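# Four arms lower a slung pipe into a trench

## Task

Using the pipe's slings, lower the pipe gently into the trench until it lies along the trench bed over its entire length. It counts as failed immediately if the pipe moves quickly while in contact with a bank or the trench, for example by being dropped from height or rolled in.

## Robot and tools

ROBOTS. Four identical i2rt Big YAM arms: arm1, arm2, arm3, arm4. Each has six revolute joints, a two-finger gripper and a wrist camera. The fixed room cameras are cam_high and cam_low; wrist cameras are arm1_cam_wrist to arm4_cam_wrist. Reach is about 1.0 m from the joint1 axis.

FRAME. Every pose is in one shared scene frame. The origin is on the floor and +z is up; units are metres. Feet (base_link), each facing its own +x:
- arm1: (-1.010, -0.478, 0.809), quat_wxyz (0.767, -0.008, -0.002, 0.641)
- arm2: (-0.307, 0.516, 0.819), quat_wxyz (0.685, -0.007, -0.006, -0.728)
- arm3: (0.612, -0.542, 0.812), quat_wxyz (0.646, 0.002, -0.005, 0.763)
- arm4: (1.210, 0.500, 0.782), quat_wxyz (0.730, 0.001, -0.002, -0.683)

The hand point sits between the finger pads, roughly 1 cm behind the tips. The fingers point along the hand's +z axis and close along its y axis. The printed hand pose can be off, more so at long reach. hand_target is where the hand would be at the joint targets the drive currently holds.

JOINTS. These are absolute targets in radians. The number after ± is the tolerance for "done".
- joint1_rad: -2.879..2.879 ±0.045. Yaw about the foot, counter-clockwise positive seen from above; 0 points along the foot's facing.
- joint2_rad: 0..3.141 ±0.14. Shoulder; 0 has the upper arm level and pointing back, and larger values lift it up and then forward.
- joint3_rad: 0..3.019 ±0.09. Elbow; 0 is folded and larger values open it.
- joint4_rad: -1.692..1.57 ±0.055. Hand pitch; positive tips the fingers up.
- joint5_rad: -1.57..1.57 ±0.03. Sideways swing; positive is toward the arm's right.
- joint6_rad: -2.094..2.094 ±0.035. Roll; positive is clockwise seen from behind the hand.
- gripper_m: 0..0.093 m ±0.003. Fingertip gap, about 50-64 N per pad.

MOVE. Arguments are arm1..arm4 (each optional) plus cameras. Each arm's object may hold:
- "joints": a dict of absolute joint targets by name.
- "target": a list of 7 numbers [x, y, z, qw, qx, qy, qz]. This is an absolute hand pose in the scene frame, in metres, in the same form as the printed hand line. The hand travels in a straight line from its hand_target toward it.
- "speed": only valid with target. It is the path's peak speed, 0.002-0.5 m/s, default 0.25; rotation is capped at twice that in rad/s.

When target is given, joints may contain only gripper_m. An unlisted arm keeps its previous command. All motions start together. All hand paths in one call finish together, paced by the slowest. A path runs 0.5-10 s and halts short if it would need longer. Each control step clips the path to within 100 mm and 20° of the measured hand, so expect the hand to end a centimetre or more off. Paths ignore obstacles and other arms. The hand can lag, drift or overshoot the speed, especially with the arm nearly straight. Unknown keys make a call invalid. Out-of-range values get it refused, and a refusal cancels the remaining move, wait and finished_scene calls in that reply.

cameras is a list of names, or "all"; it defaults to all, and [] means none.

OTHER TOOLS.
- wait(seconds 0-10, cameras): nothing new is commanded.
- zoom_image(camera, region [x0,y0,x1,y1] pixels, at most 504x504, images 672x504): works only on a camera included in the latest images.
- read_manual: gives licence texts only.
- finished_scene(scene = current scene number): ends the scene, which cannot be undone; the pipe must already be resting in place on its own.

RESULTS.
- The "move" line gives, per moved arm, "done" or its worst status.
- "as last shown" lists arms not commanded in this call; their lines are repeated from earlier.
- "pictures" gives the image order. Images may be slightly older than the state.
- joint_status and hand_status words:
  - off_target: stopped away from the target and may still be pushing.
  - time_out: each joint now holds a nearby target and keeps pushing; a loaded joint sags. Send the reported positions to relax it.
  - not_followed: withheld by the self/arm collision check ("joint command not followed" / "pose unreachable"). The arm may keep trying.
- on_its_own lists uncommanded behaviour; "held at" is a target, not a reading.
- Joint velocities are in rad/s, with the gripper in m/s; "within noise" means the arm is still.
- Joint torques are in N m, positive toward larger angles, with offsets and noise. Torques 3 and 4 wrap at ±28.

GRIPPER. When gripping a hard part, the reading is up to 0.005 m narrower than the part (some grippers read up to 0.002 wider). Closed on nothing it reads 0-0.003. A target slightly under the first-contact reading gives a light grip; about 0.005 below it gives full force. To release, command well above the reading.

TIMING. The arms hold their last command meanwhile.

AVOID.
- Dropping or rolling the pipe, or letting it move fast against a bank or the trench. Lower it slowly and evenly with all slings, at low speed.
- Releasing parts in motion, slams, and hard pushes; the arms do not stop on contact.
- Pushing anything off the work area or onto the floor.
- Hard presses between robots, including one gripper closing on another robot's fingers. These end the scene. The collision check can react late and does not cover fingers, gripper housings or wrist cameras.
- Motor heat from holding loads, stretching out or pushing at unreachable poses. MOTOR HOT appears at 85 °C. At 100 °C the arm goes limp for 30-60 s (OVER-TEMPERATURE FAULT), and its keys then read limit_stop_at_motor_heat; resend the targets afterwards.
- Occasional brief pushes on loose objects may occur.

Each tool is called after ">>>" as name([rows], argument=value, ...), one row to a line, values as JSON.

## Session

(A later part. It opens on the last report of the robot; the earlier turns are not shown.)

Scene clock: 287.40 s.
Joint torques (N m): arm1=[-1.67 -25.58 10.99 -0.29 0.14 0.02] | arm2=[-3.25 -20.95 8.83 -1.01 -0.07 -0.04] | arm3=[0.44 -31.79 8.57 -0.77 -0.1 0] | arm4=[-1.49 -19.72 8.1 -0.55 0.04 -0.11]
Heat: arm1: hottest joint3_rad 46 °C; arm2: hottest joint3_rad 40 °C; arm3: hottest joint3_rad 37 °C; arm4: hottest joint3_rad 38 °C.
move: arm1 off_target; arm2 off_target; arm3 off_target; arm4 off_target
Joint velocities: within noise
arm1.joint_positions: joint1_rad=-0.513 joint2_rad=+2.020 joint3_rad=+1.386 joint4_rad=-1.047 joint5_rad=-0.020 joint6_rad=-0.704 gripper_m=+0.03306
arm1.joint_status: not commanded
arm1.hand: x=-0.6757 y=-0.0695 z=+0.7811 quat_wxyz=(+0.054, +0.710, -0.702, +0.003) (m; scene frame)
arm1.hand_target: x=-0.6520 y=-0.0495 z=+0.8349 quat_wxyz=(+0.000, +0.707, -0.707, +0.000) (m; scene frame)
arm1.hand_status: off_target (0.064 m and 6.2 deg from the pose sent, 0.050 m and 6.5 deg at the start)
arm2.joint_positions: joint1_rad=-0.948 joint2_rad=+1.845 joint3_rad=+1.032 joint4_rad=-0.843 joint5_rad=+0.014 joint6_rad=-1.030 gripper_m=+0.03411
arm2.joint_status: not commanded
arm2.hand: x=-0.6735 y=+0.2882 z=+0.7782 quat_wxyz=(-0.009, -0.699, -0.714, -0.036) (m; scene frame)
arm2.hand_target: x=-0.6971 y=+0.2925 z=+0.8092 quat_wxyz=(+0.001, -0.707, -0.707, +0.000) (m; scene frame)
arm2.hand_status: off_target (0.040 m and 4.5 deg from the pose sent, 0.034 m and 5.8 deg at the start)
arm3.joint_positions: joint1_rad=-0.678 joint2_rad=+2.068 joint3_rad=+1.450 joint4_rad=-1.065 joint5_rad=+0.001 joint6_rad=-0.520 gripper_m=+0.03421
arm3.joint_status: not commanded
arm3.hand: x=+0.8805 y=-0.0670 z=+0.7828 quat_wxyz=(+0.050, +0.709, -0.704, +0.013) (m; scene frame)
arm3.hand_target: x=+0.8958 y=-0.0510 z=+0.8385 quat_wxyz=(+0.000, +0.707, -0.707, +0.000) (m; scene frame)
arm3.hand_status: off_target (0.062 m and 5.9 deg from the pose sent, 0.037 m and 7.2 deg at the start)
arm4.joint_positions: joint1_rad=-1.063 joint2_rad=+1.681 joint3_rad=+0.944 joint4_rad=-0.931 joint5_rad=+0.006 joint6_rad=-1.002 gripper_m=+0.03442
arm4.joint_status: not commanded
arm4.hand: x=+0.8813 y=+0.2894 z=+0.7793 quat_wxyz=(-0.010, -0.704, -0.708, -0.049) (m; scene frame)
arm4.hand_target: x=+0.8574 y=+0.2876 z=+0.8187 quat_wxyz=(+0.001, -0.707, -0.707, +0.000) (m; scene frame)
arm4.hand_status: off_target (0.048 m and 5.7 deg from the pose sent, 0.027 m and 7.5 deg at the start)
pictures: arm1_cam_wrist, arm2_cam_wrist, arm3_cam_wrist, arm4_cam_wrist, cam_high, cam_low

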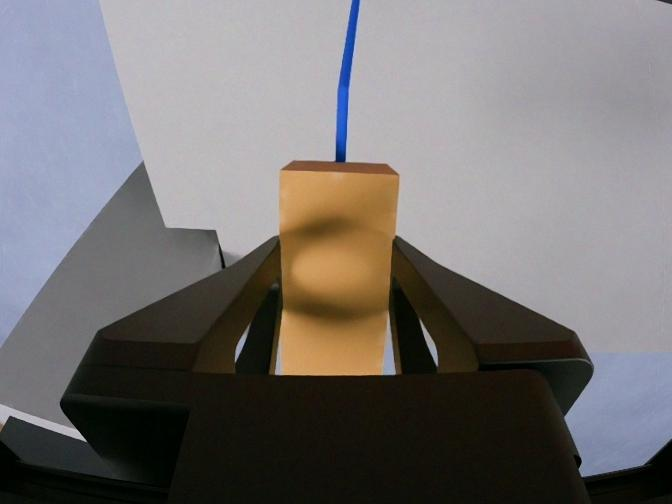

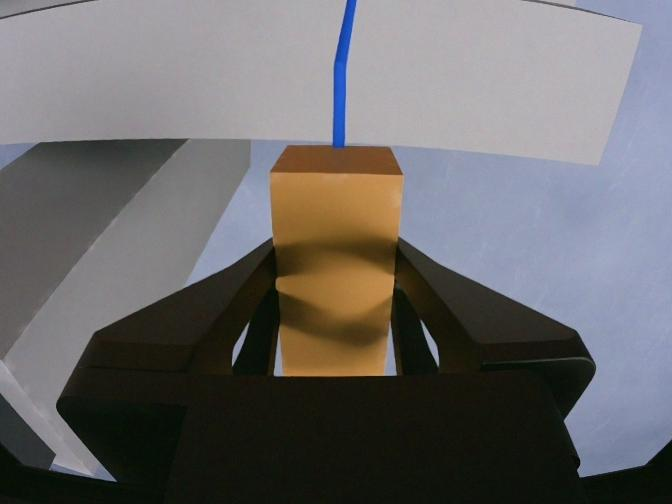

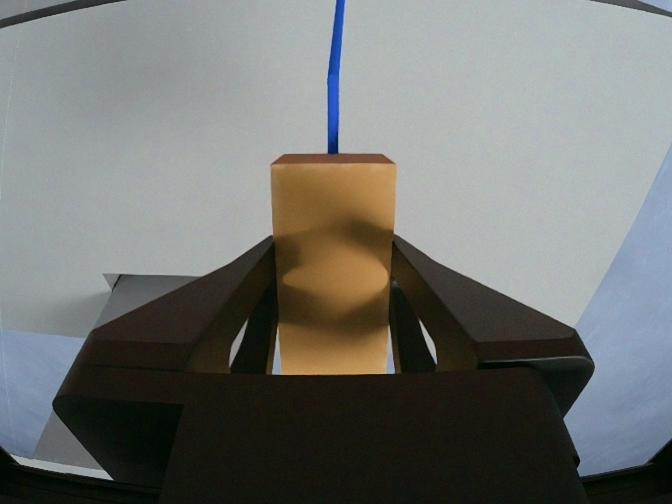

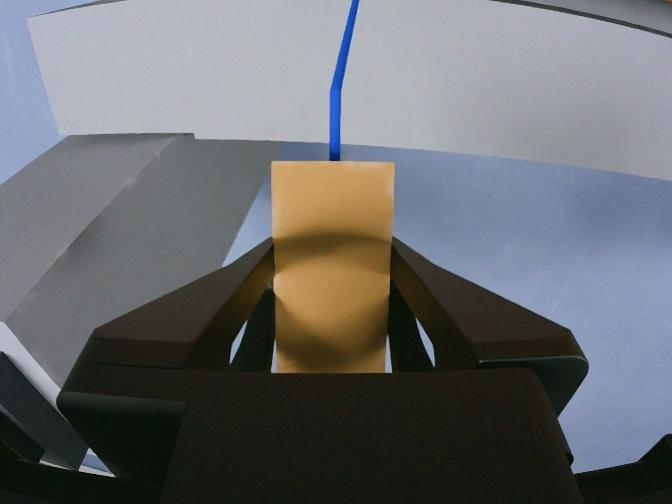

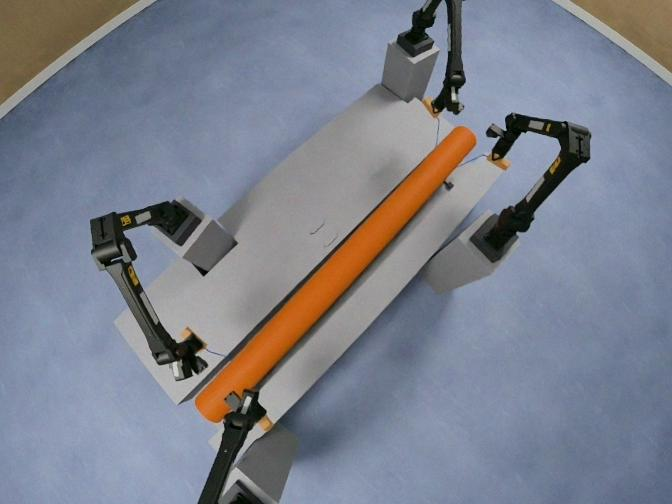

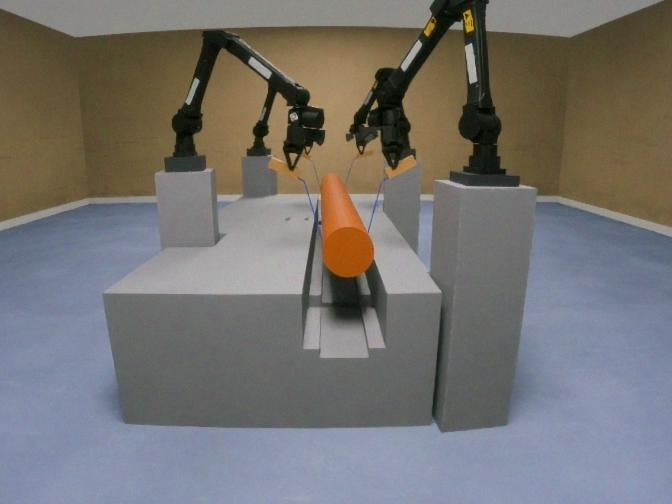

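>>> move(arm1={"target": [-0.650, -0.049, 0.745, 0, 0.7071, -0.7071, 0], "speed": 0.05}, arm2={"target": [-0.699, 0.288, 0.722, 0, 0.7071, 0.7071, 0], "speed": 0.05}, arm3={"target": [0.893, -0.053, 0.747, 0, 0.7071, -0.7071, 0], "speed": 0.05}, arm4={"target": [0.854, 0.283, 0.73, 0, 0.7071, 0.7071, 0], "speed": 0.05})

>>> zoom_image(camera="cam_low", region=[230, 130, 430, 370])

Scene clock: 296.23 s.
Joint torques (N m): arm1=[-0.56 -25.99 7.95 -0.14 0.13 0.03] | arm2=[-2.96 -22.01 6.39 -0.75 -0.07 0.03] | arm3=[0.62 -31.27 6.84 -0.7 -0.11 0.01] | arm4=[-1.26 -21.01 5.75 -0.43 0.06 -0.05]
Heat: arm1: hottest joint3_rad 46 °C; arm2: hottest joint3_rad 39 °C; arm3: hottest joint2_rad 36 °C; arm4: hottest joint3_rad 38 °C.
move: arm1 off_target; arm2 off_target; arm3 off_target; arm4 off_target
Joint velocities: within noise
arm1.joint_positions: joint1_rad=-0.511 joint2_rad=+2.153 joint3_rad=+1.360 joint4_rad=-0.859 joint5_rad=-0.021 joint6_rad=-0.704 gripper_m=+0.03306
arm1.joint_status: not commanded
arm1.hand: x=-0.6711 y=-0.0647 z=+0.7019 quat_wxyz=(+0.040, +0.711, -0.702, +0.002) (m; scene frame)
arm1.hand_target: x=-0.6510 y=-0.0501 z=+0.7444 quat_wxyz=(+0.000, +0.707, -0.707, +0.000) (m; scene frame)
arm1.hand_status: off_target (0.051 m and 4.7 deg from the pose sent, 0.049 m and 6.2 deg at the start)
arm2.joint_positions: joint1_rad=-0.948 joint2_rad=+2.030 joint3_rad=+1.013 joint4_rad=-0.630 joint5_rad=+0.013 joint6_rad=-1.030 gripper_m=+0.03411
arm2.joint_status: not commanded
arm2.hand: x=-0.6749 y=+0.2859 z=+0.6939 quat_wxyz=(-0.008, -0.699, -0.714, -0.032) (m; scene frame)
arm2.hand_target: x=-0.6983 y=+0.2884 z=+0.7212 quat_wxyz=(+0.001, -0.707, -0.707, +0.000) (m; scene frame)
arm2.hand_status: off_target (0.037 m and 4.0 deg from the pose sent, 0.062 m and 4.5 deg at the start)
arm3.joint_positions: joint1_rad=-0.678 joint2_rad=+2.184 joint3_rad=+1.383 joint4_rad=-0.864 joint5_rad=+0.001 joint6_rad=-0.520 gripper_m=+0.03421
arm3.joint_status: not commanded
arm3.hand: x=+0.8770 y=-0.0728 z=+0.6993 quat_wxyz=(+0.041, +0.709, -0.704, +0.011) (m; scene frame)
arm3.hand_target: x=+0.8923 y=-0.0543 z=+0.7458 quat_wxyz=(+0.000, +0.707, -0.707, +0.000) (m; scene frame)
arm3.hand_status: off_target (0.054 m and 4.8 deg from the pose sent, 0.040 m and 5.9 deg at the start)
arm4.joint_positions: joint1_rad=-1.063 joint2_rad=+1.869 joint3_rad=+0.896 joint4_rad=-0.686 joint5_rad=+0.006 joint6_rad=-1.003 gripper_m=+0.03442
arm4.joint_status: not commanded
arm4.hand: x=+0.8808 y=+0.2885 z=+0.6929 quat_wxyz=(-0.009, -0.704, -0.709, -0.045) (m; scene frame)
arm4.hand_target: x=+0.8551 y=+0.2836 z=+0.7284 quat_wxyz=(+0.001, -0.707, -0.707, +0.000) (m; scene frame)
arm4.hand_status: off_target (0.046 m and 5.2 deg from the pose sent, 0.057 m and 5.7 deg at the start)
pictures: arm1_cam_wrist, arm2_cam_wrist, arm3_cam_wrist, arm4_cam_wrist, cam_high, cam_low

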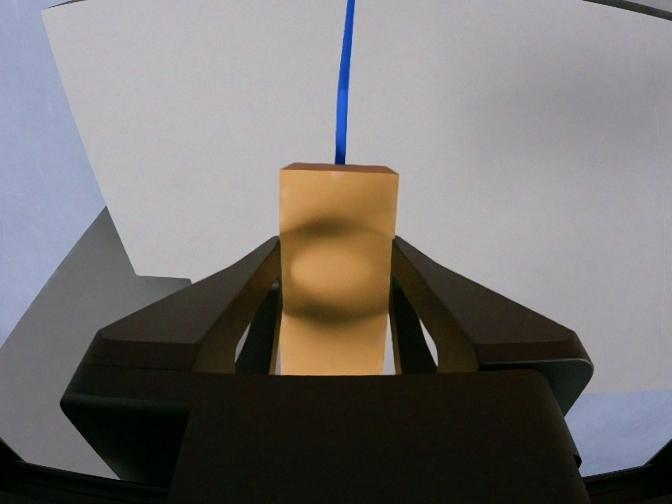

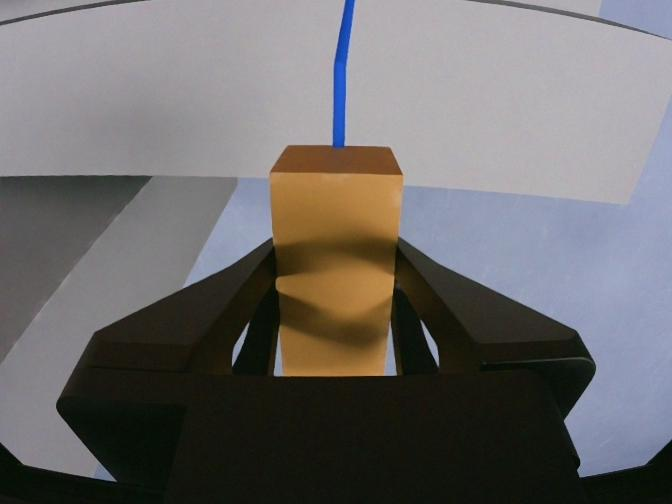

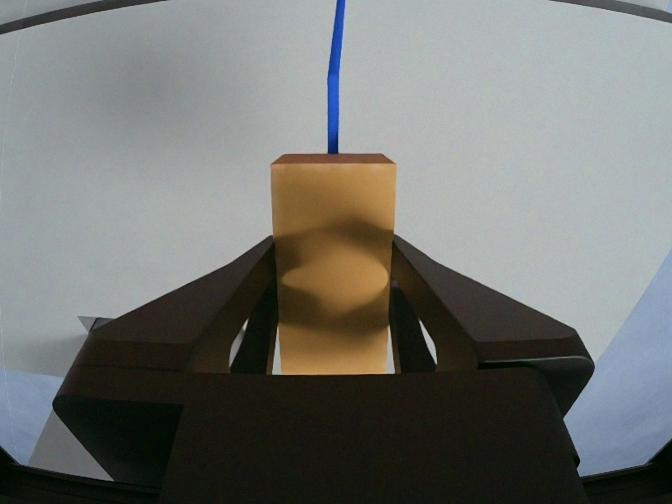

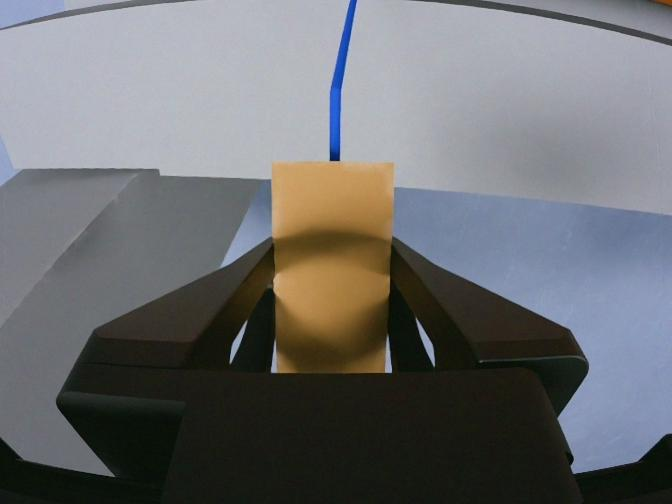

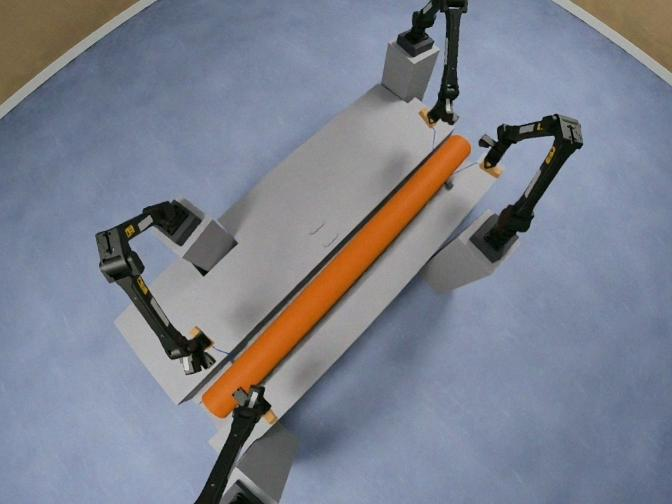

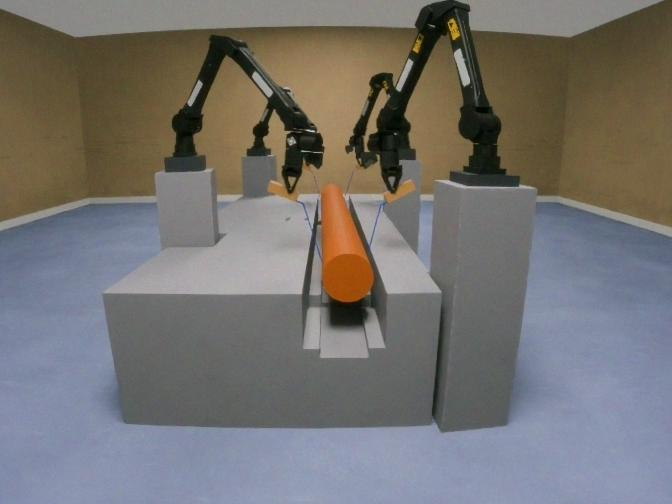

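Scaled by 2.100.

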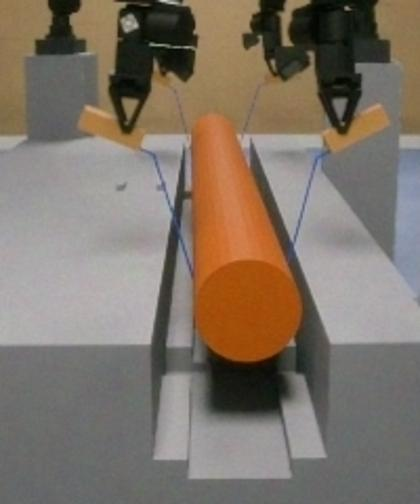

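>>> move(arm1={"target": [-0.652, -0.041, 0.695, 0, 0.7071, -0.7071, 0], "speed": 0.04}, arm2={"target": [-0.699, 0.296, 0.675, 0, 0.7071, 0.7071, 0], "speed": 0.04}, arm3={"target": [0.893, -0.063, 0.697, 0, 0.7071, -0.7071, 0], "speed": 0.04}, arm4={"target": [0.854, 0.273, 0.683, 0, 0.7071, 0.7071, 0], "speed": 0.04})

>>> zoom_image(camera="cam_low", region=[250, 170, 430, 370])

Scene clock: 302.40 s.
Joint torques (N m): arm1=[-1.32 -25.99 7.98 -0.1 0.1 0.04] | arm2=[-3.25 -22.24 5 -0.7 -0.06 0.03] | arm3=[-0.15 -30.8 5.86 -0.66 -0.07 -0.08] | arm4=[-0.15 -21.01 5.18 -0.36 0.08 0.17]
Heat: arm1: hottest joint3_rad 44 °C; arm2: hottest joint2_rad 39 °C; arm3: hottest joint2_rad 36 °C; arm4: hottest joint3_rad 37 °C.
move: arm1 off_target; arm2 off_target; arm3 off_target; arm4 off_target
Joint velocities: within noise
arm1.joint_positions: joint1_rad=-0.499 joint2_rad=+2.243 joint3_rad=+1.357 joint4_rad=-0.770 joint5_rad=-0.021 joint6_rad=-0.693 gripper_m=+0.03306
arm1.joint_status: not commanded
arm1.hand: x=-0.6779 y=-0.0635 z=+0.6531 quat_wxyz=(+0.042, +0.712, -0.701, +0.002) (m; scene frame)
arm1.hand_target: x=-0.6531 y=-0.0424 z=+0.6948 quat_wxyz=(+0.000, +0.707, -0.707, +0.000) (m; scene frame)
arm1.hand_status: off_target (0.054 m and 4.9 deg from the pose sent, 0.031 m and 4.7 deg at the start)
arm2.joint_positions: joint1_rad=-0.961 joint2_rad=+2.131 joint3_rad=+1.007 joint4_rad=-0.515 joint5_rad=+0.013 joint6_rad=-1.044 gripper_m=+0.03411
arm2.joint_status: not commanded
arm2.hand: x=-0.6746 y=+0.2919 z=+0.6492 quat_wxyz=(-0.007, -0.699, -0.714, -0.028) (m; scene frame)
arm2.hand_target: x=-0.6982 y=+0.2964 z=+0.6740 quat_wxyz=(+0.001, -0.707, -0.707, +0.000) (m; scene frame)
arm2.hand_status: off_target (0.036 m and 3.5 deg from the pose sent, 0.032 m and 4.0 deg at the start)
arm3.joint_positions: joint1_rad=-0.678 joint2_rad=+2.255 joint3_rad=+1.349 joint4_rad=-0.752 joint5_rad=+0.001 joint6_rad=-0.520 gripper_m=+0.03421
arm3.joint_status: not commanded
arm3.hand: x=+0.8721 y=-0.0812 z=+0.6527 quat_wxyz=(+0.037, +0.709, -0.704, +0.010) (m; scene frame)
arm3.hand_target: x=+0.8924 y=-0.0641 z=+0.6958 quat_wxyz=(+0.000, +0.707, -0.707, +0.001) (m; scene frame)
arm3.hand_status: off_target (0.052 m and 4.5 deg from the pose sent, 0.019 m and 4.8 deg at the start)
arm4.joint_positions: joint1_rad=-1.060 joint2_rad=+1.982 joint3_rad=+0.896 joint4_rad=-0.568 joint5_rad=+0.003 joint6_rad=-1.003 gripper_m=+0.03442
arm4.joint_status: not commanded
arm4.hand: x=+0.8805 y=+0.2859 z=+0.6485 quat_wxyz=(-0.010, -0.703, -0.710, -0.042) (m; scene frame)
arm4.hand_target: x=+0.8549 y=+0.2737 z=+0.6818 quat_wxyz=(+0.000, -0.707, -0.707, +0.000) (m; scene frame)
arm4.hand_status: off_target (0.045 m and 4.9 deg from the pose sent, 0.032 m and 5.2 deg at the start)
pictures: arm1_cam_wrist, arm2_cam_wrist, arm3_cam_wrist, arm4_cam_wrist, cam_high, cam_low

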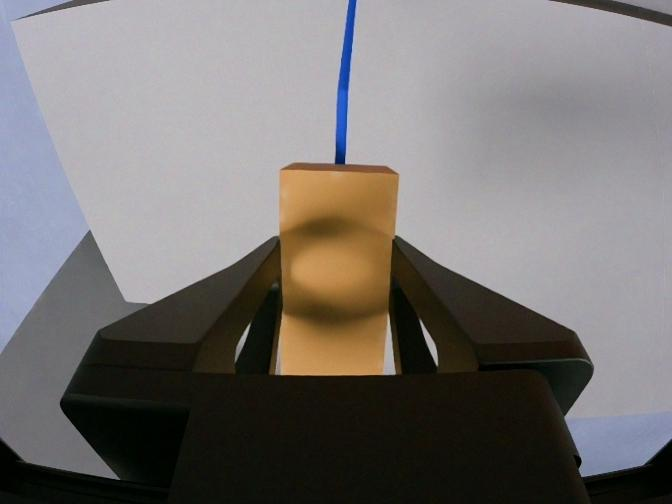

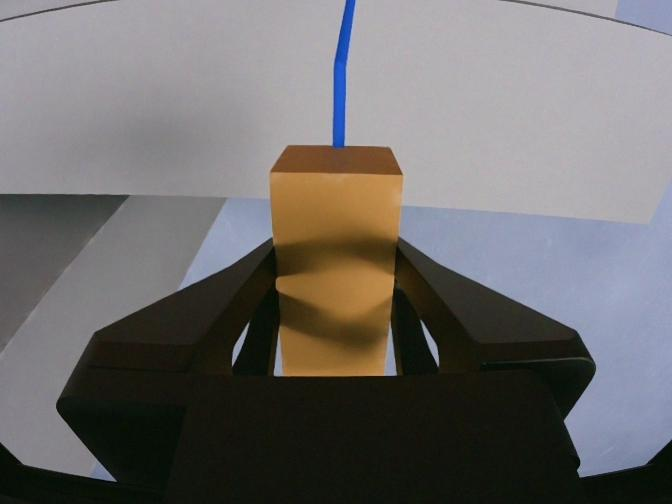

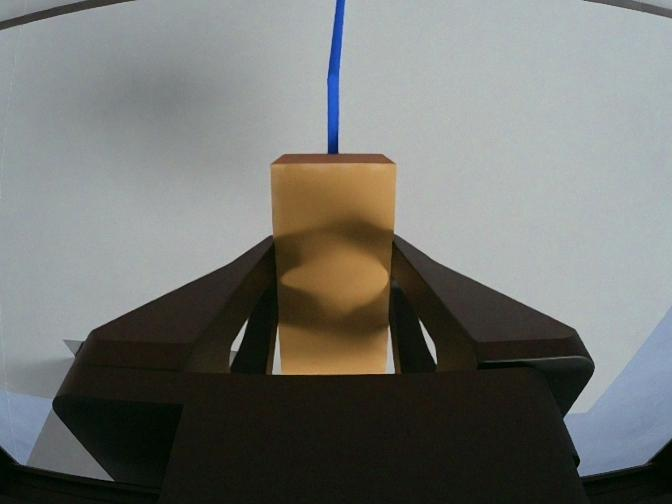

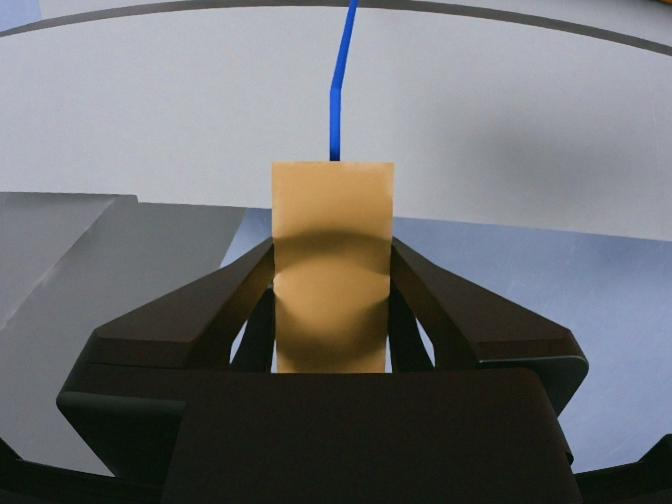

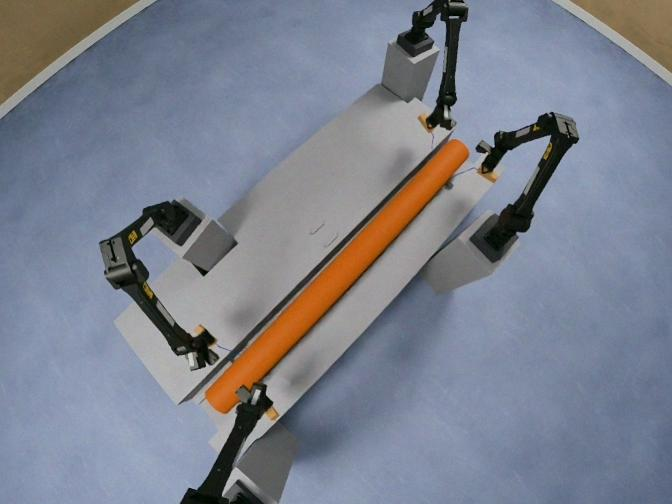

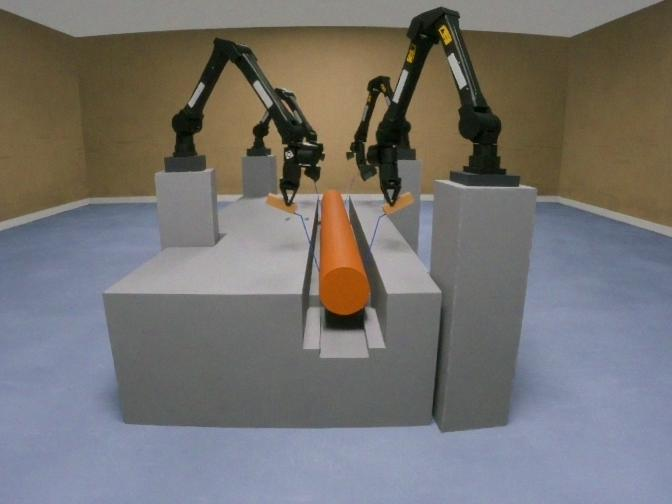

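Scaled by 2.520.

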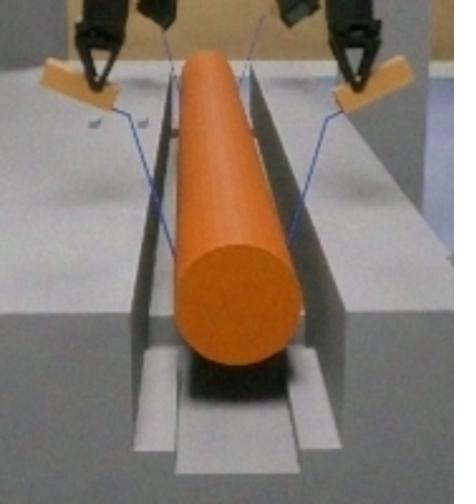

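>>> move(arm1={"target": [-0.652, -0.041, 0.65, 0, 0.7071, -0.7071, 0], "speed": 0.025}, arm2={"target": [-0.699, 0.296, 0.63, 0, 0.7071, 0.7071, 0], "speed": 0.025}, arm3={"target": [0.893, -0.061, 0.652, 0, 0.7071, -0.7071, 0], "speed": 0.025}, arm4={"target": [0.854, 0.273, 0.638, 0, 0.7071, 0.7071, 0], "speed": 0.025})

>>> zoom_image(camera="cam_low", region=[250, 170, 430, 370])

Scene clock: 308.43 s.
Joint torques (N m): arm1=[-0.85 -25.52 7.97 -0.13 0.17 0.05] | arm2=[-3.02 -21.83 5.53 -0.98 -0.06 -0.02] | arm3=[-0.03 -30.45 6.42 -0.76 -0.07 -0.07] | arm4=[-0.21 -21.25 4.62 -0.39 0.1 0.15]
Heat: arm1: hottest joint3_rad 43 °C; arm2: hottest joint2_rad 39 °C; arm3: hottest joint2_rad 37 °C; arm4: hottest joint3_rad 36 °C.
move: arm1 off_target; arm2 off_target; arm3 off_target; arm4 off_target
Joint velocities: within noise
arm1.joint_positions: joint1_rad=-0.498 joint2_rad=+2.320 joint3_rad=+1.357 joint4_rad=-0.688 joint5_rad=-0.021 joint6_rad=-0.691 gripper_m=+0.03306
arm1.joint_status: not commanded
arm1.hand: x=-0.6797 y=-0.0663 z=+0.6125 quat_wxyz=(+0.039, +0.711, -0.702, +0.002) (m; scene frame)
arm1.hand_target: x=-0.6529 y=-0.0424 z=+0.6504 quat_wxyz=(+0.000, +0.707, -0.707, +0.000) (m; scene frame)
arm1.hand_status: off_target (0.053 m and 4.6 deg from the pose sent, 0.034 m and 4.9 deg at the start)
arm2.joint_positions: joint1_rad=-0.963 joint2_rad=+2.234 joint3_rad=+1.007 joint4_rad=-0.418 joint5_rad=+0.013 joint6_rad=-1.044 gripper_m=+0.03411
arm2.joint_status: not commanded
arm2.hand: x=-0.6668 y=+0.2972 z=+0.6059 quat_wxyz=(-0.008, -0.700, -0.714, -0.031) (m; scene frame)
arm2.hand_target: x=-0.6981 y=+0.2967 z=+0.6296 quat_wxyz=(+0.001, -0.707, -0.707, +0.000) (m; scene frame)
arm2.hand_status: off_target (0.040 m and 3.8 deg from the pose sent, 0.031 m and 3.5 deg at the start)
arm3.joint_positions: joint1_rad=-0.678 joint2_rad=+2.334 joint3_rad=+1.347 joint4_rad=-0.673 joint5_rad=+0.001 joint6_rad=-0.520 gripper_m=+0.03421
arm3.joint_status: not commanded
arm3.hand: x=+0.8691 y=-0.0865 z=+0.6110 quat_wxyz=(+0.038, +0.709, -0.704, +0.010) (m; scene frame)
arm3.hand_target: x=+0.8923 y=-0.0623 z=+0.6516 quat_wxyz=(+0.000, +0.707, -0.707, +0.000) (m; scene frame)
arm3.hand_status: off_target (0.054 m and 4.5 deg from the pose sent, 0.029 m and 4.5 deg at the start)
arm4.joint_positions: joint1_rad=-1.060 joint2_rad=+2.092 joint3_rad=+0.896 joint4_rad=-0.456 joint5_rad=+0.003 joint6_rad=-1.003 gripper_m=+0.03442
arm4.joint_status: not commanded
arm4.hand: x=+0.8840 y=+0.2878 z=+0.6057 quat_wxyz=(-0.010, -0.703, -0.710, -0.041) (m; scene frame)
arm4.hand_target: x=+0.8550 y=+0.2737 z=+0.6371 quat_wxyz=(+0.000, -0.707, -0.707, +0.000) (m; scene frame)
arm4.hand_status: off_target (0.047 m and 4.8 deg from the pose sent, 0.031 m and 4.9 deg at the start)
pictures: arm1_cam_wrist, arm2_cam_wrist, arm3_cam_wrist, arm4_cam_wrist, cam_high, cam_low

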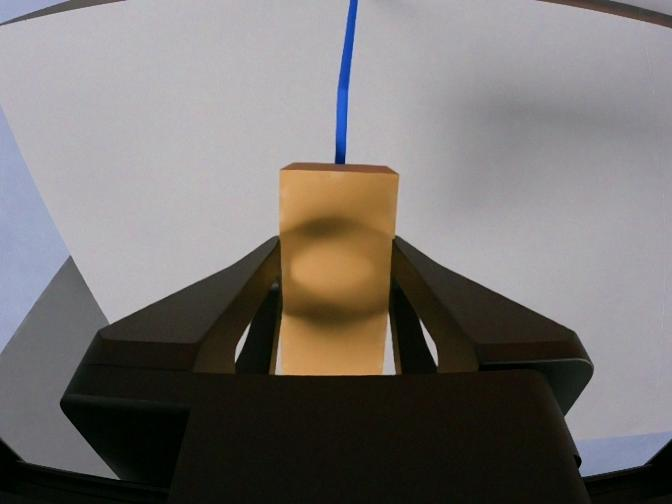

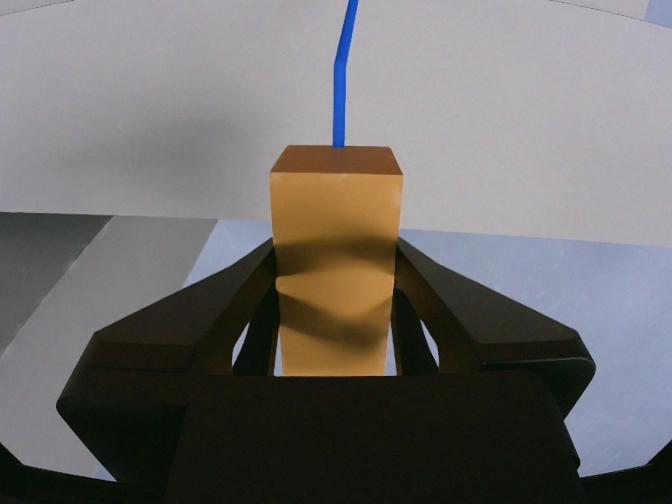

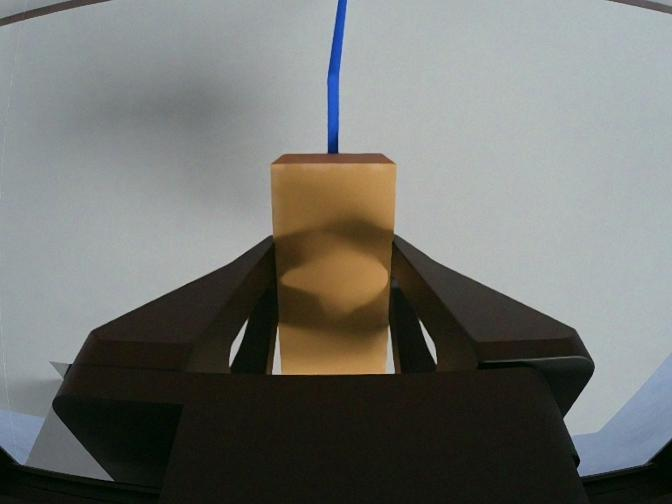

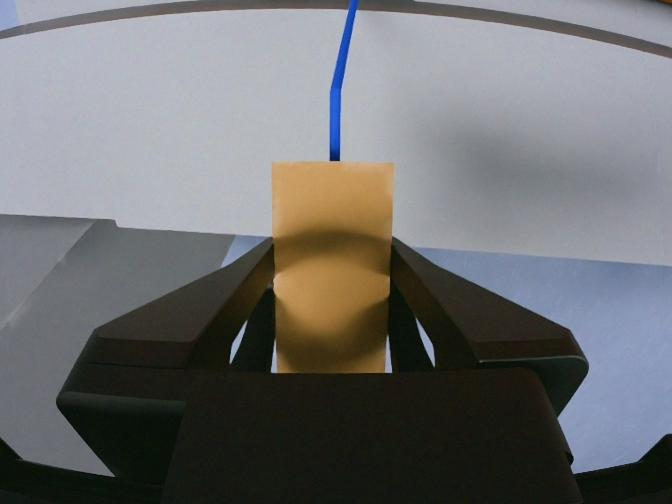

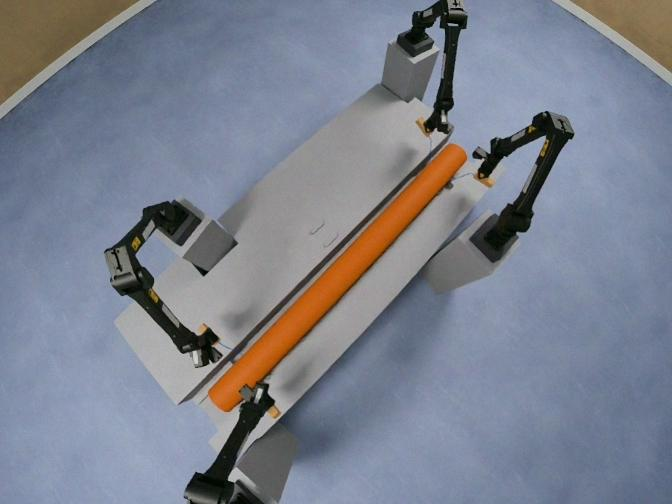

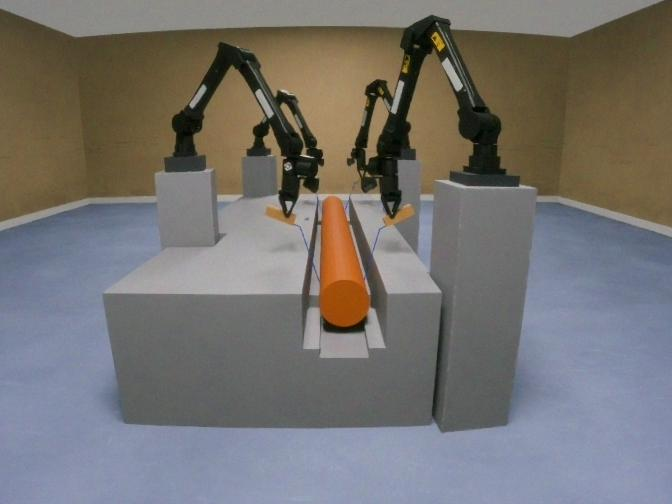

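Scaled by 2.520.

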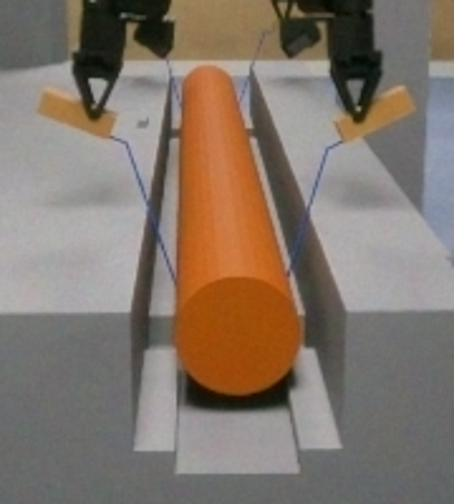

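>>> move(arm1={"target": [-0.652, -0.041, 0.61, 0, 0.7071, -0.7071, 0], "speed": 0.02}, arm2={"target": [-0.704, 0.296, 0.59, 0, 0.7071, 0.7071, 0], "speed": 0.02}, arm3={"target": [0.898, -0.059, 0.612, 0, 0.7071, -0.7071, 0], "speed": 0.02}, arm4={"target": [0.852, 0.271, 0.598, 0, 0.7071, 0.7071, 0], "speed": 0.02})

>>> zoom_image(camera="cam_low", region=[250, 170, 430, 370])

Scene clock: 314.60 s.
Joint torques (N m): arm1=[-1.14 -25.29 7.28 -0.28 0.27 0.02] | arm2=[-3.19 -21.89 4.96 -0.77 -0.04 0.01] | arm3=[-0.56 -28.92 6.54 -0.55 -0.05 -0.1] | arm4=[-0.32 -20.54 4.19 -0.25 0.16 0.17]
Heat: arm1: hottest joint3_rad 42 °C; arm2: hottest joint2_rad 39 °C; arm3: hottest joint2_rad 37 °C; arm4: hottest joint3_rad 36 °C.
move: arm1 off_target; arm2 off_target; arm3 off_target; arm4 off_target
Joint velocities: within noise
arm1.joint_positions: joint1_rad=-0.493 joint2_rad=+2.394 joint3_rad=+1.381 joint4_rad=-0.623 joint5_rad=-0.024 joint6_rad=-0.691 gripper_m=+0.03306
arm1.joint_status: not commanded
arm1.hand: x=-0.6796 y=-0.0616 z=+0.5784 quat_wxyz=(+0.032, +0.713, -0.700, +0.000) (m; scene frame)
arm1.hand_target: x=-0.6529 y=-0.0420 z=+0.6103 quat_wxyz=(+0.000, +0.707, -0.707, +0.000) (m; scene frame)
arm1.hand_status: off_target (0.047 m and 3.8 deg from the pose sent, 0.038 m and 4.6 deg at the start)
arm2.joint_positions: joint1_rad=-0.970 joint2_rad=+2.336 joint3_rad=+1.048 joint4_rad=-0.355 joint5_rad=+0.013 joint6_rad=-1.052 gripper_m=+0.03411
arm2.joint_status: not commanded
arm2.hand: x=-0.6712 y=+0.2972 z=+0.5686 quat_wxyz=(-0.008, -0.699, -0.714, -0.029) (m; scene frame)
arm2.hand_target: x=-0.7033 y=+0.2967 z=+0.5900 quat_wxyz=(+0.001, -0.707, -0.707, +0.000) (m; scene frame)
arm2.hand_status: off_target (0.039 m and 3.7 deg from the pose sent, 0.040 m and 3.8 deg at the start)
arm3.joint_positions: joint1_rad=-0.678 joint2_rad=+2.402 joint3_rad=+1.376 joint4_rad=-0.625 joint5_rad=+0.001 joint6_rad=-0.523 gripper_m=+0.03421
arm3.joint_status: not commanded
arm3.hand: x=+0.8711 y=-0.0828 z=+0.5808 quat_wxyz=(+0.034, +0.710, -0.703, +0.009) (m; scene frame)
arm3.hand_target: x=+0.8974 y=-0.0603 z=+0.6123 quat_wxyz=(+0.000, +0.707, -0.707, +0.001) (m; scene frame)
arm3.hand_status: off_target (0.048 m and 4.1 deg from the pose sent, 0.040 m and 4.6 deg at the start)
arm4.joint_positions: joint1_rad=-1.058 joint2_rad=+2.187 joint3_rad=+0.919 joint4_rad=-0.376 joint5_rad=+0.001 joint6_rad=-1.003 gripper_m=+0.03442
arm4.joint_status: not commanded
arm4.hand: x=+0.8822 y=+0.2852 z=+0.5716 quat_wxyz=(-0.010, -0.703, -0.711, -0.037) (m; scene frame)
arm4.hand_target: x=+0.8529 y=+0.2717 z=+0.5976 quat_wxyz=(+0.000, -0.707, -0.707, +0.000) (m; scene frame)
arm4.hand_status: off_target (0.043 m and 4.4 deg from the pose sent, 0.037 m and 4.8 deg at the start)
pictures: arm1_cam_wrist, arm2_cam_wrist, arm3_cam_wrist, arm4_cam_wrist, cam_high, cam_low

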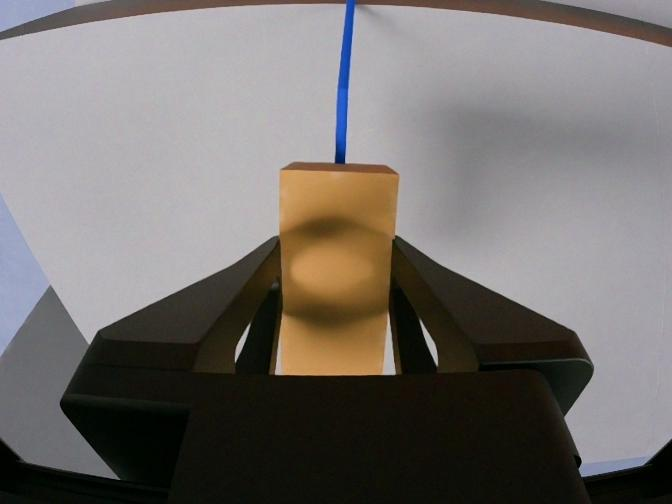

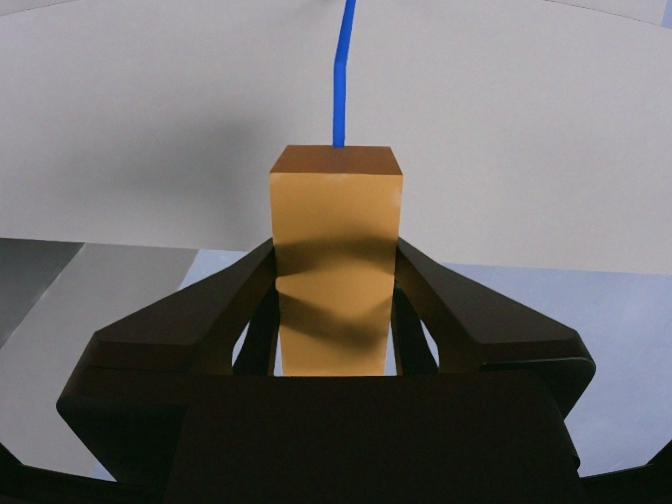

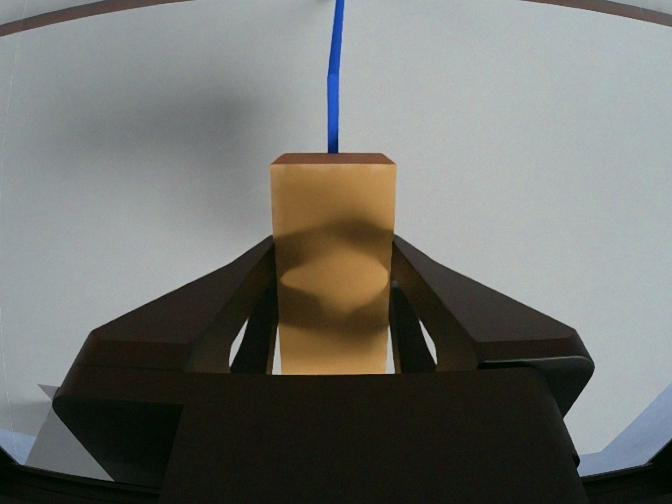

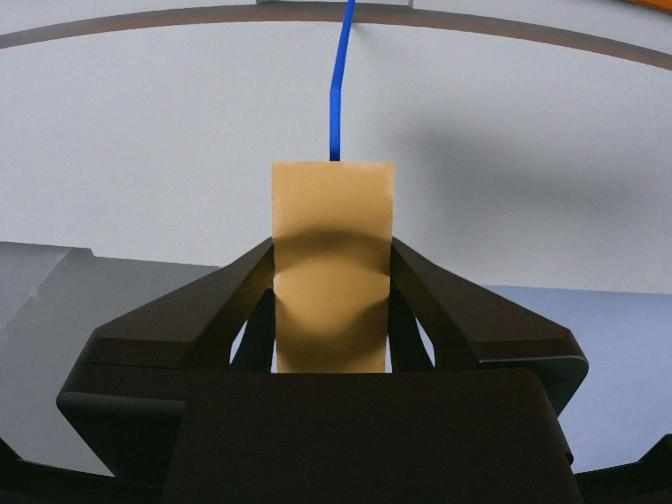

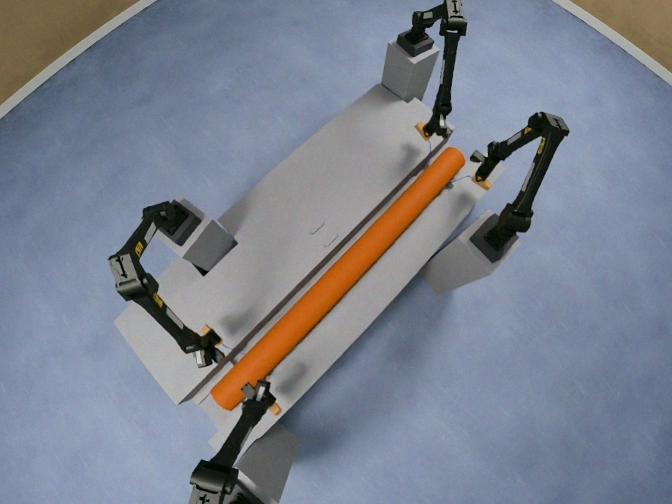

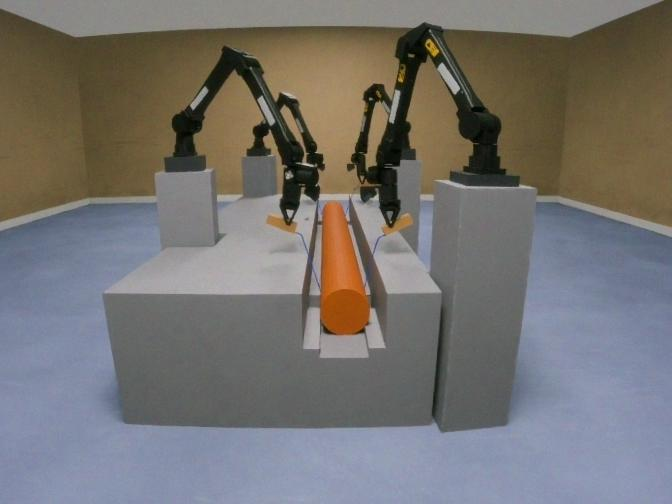

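Scaled by 2.520.

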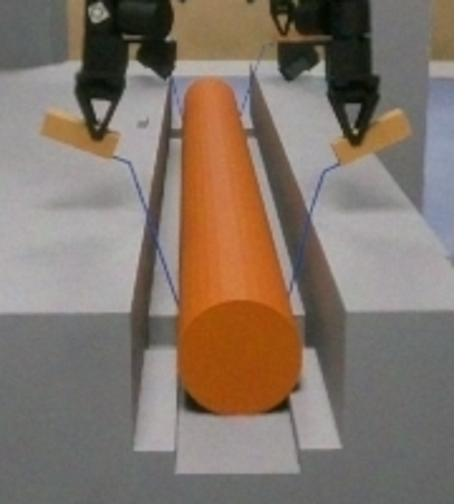

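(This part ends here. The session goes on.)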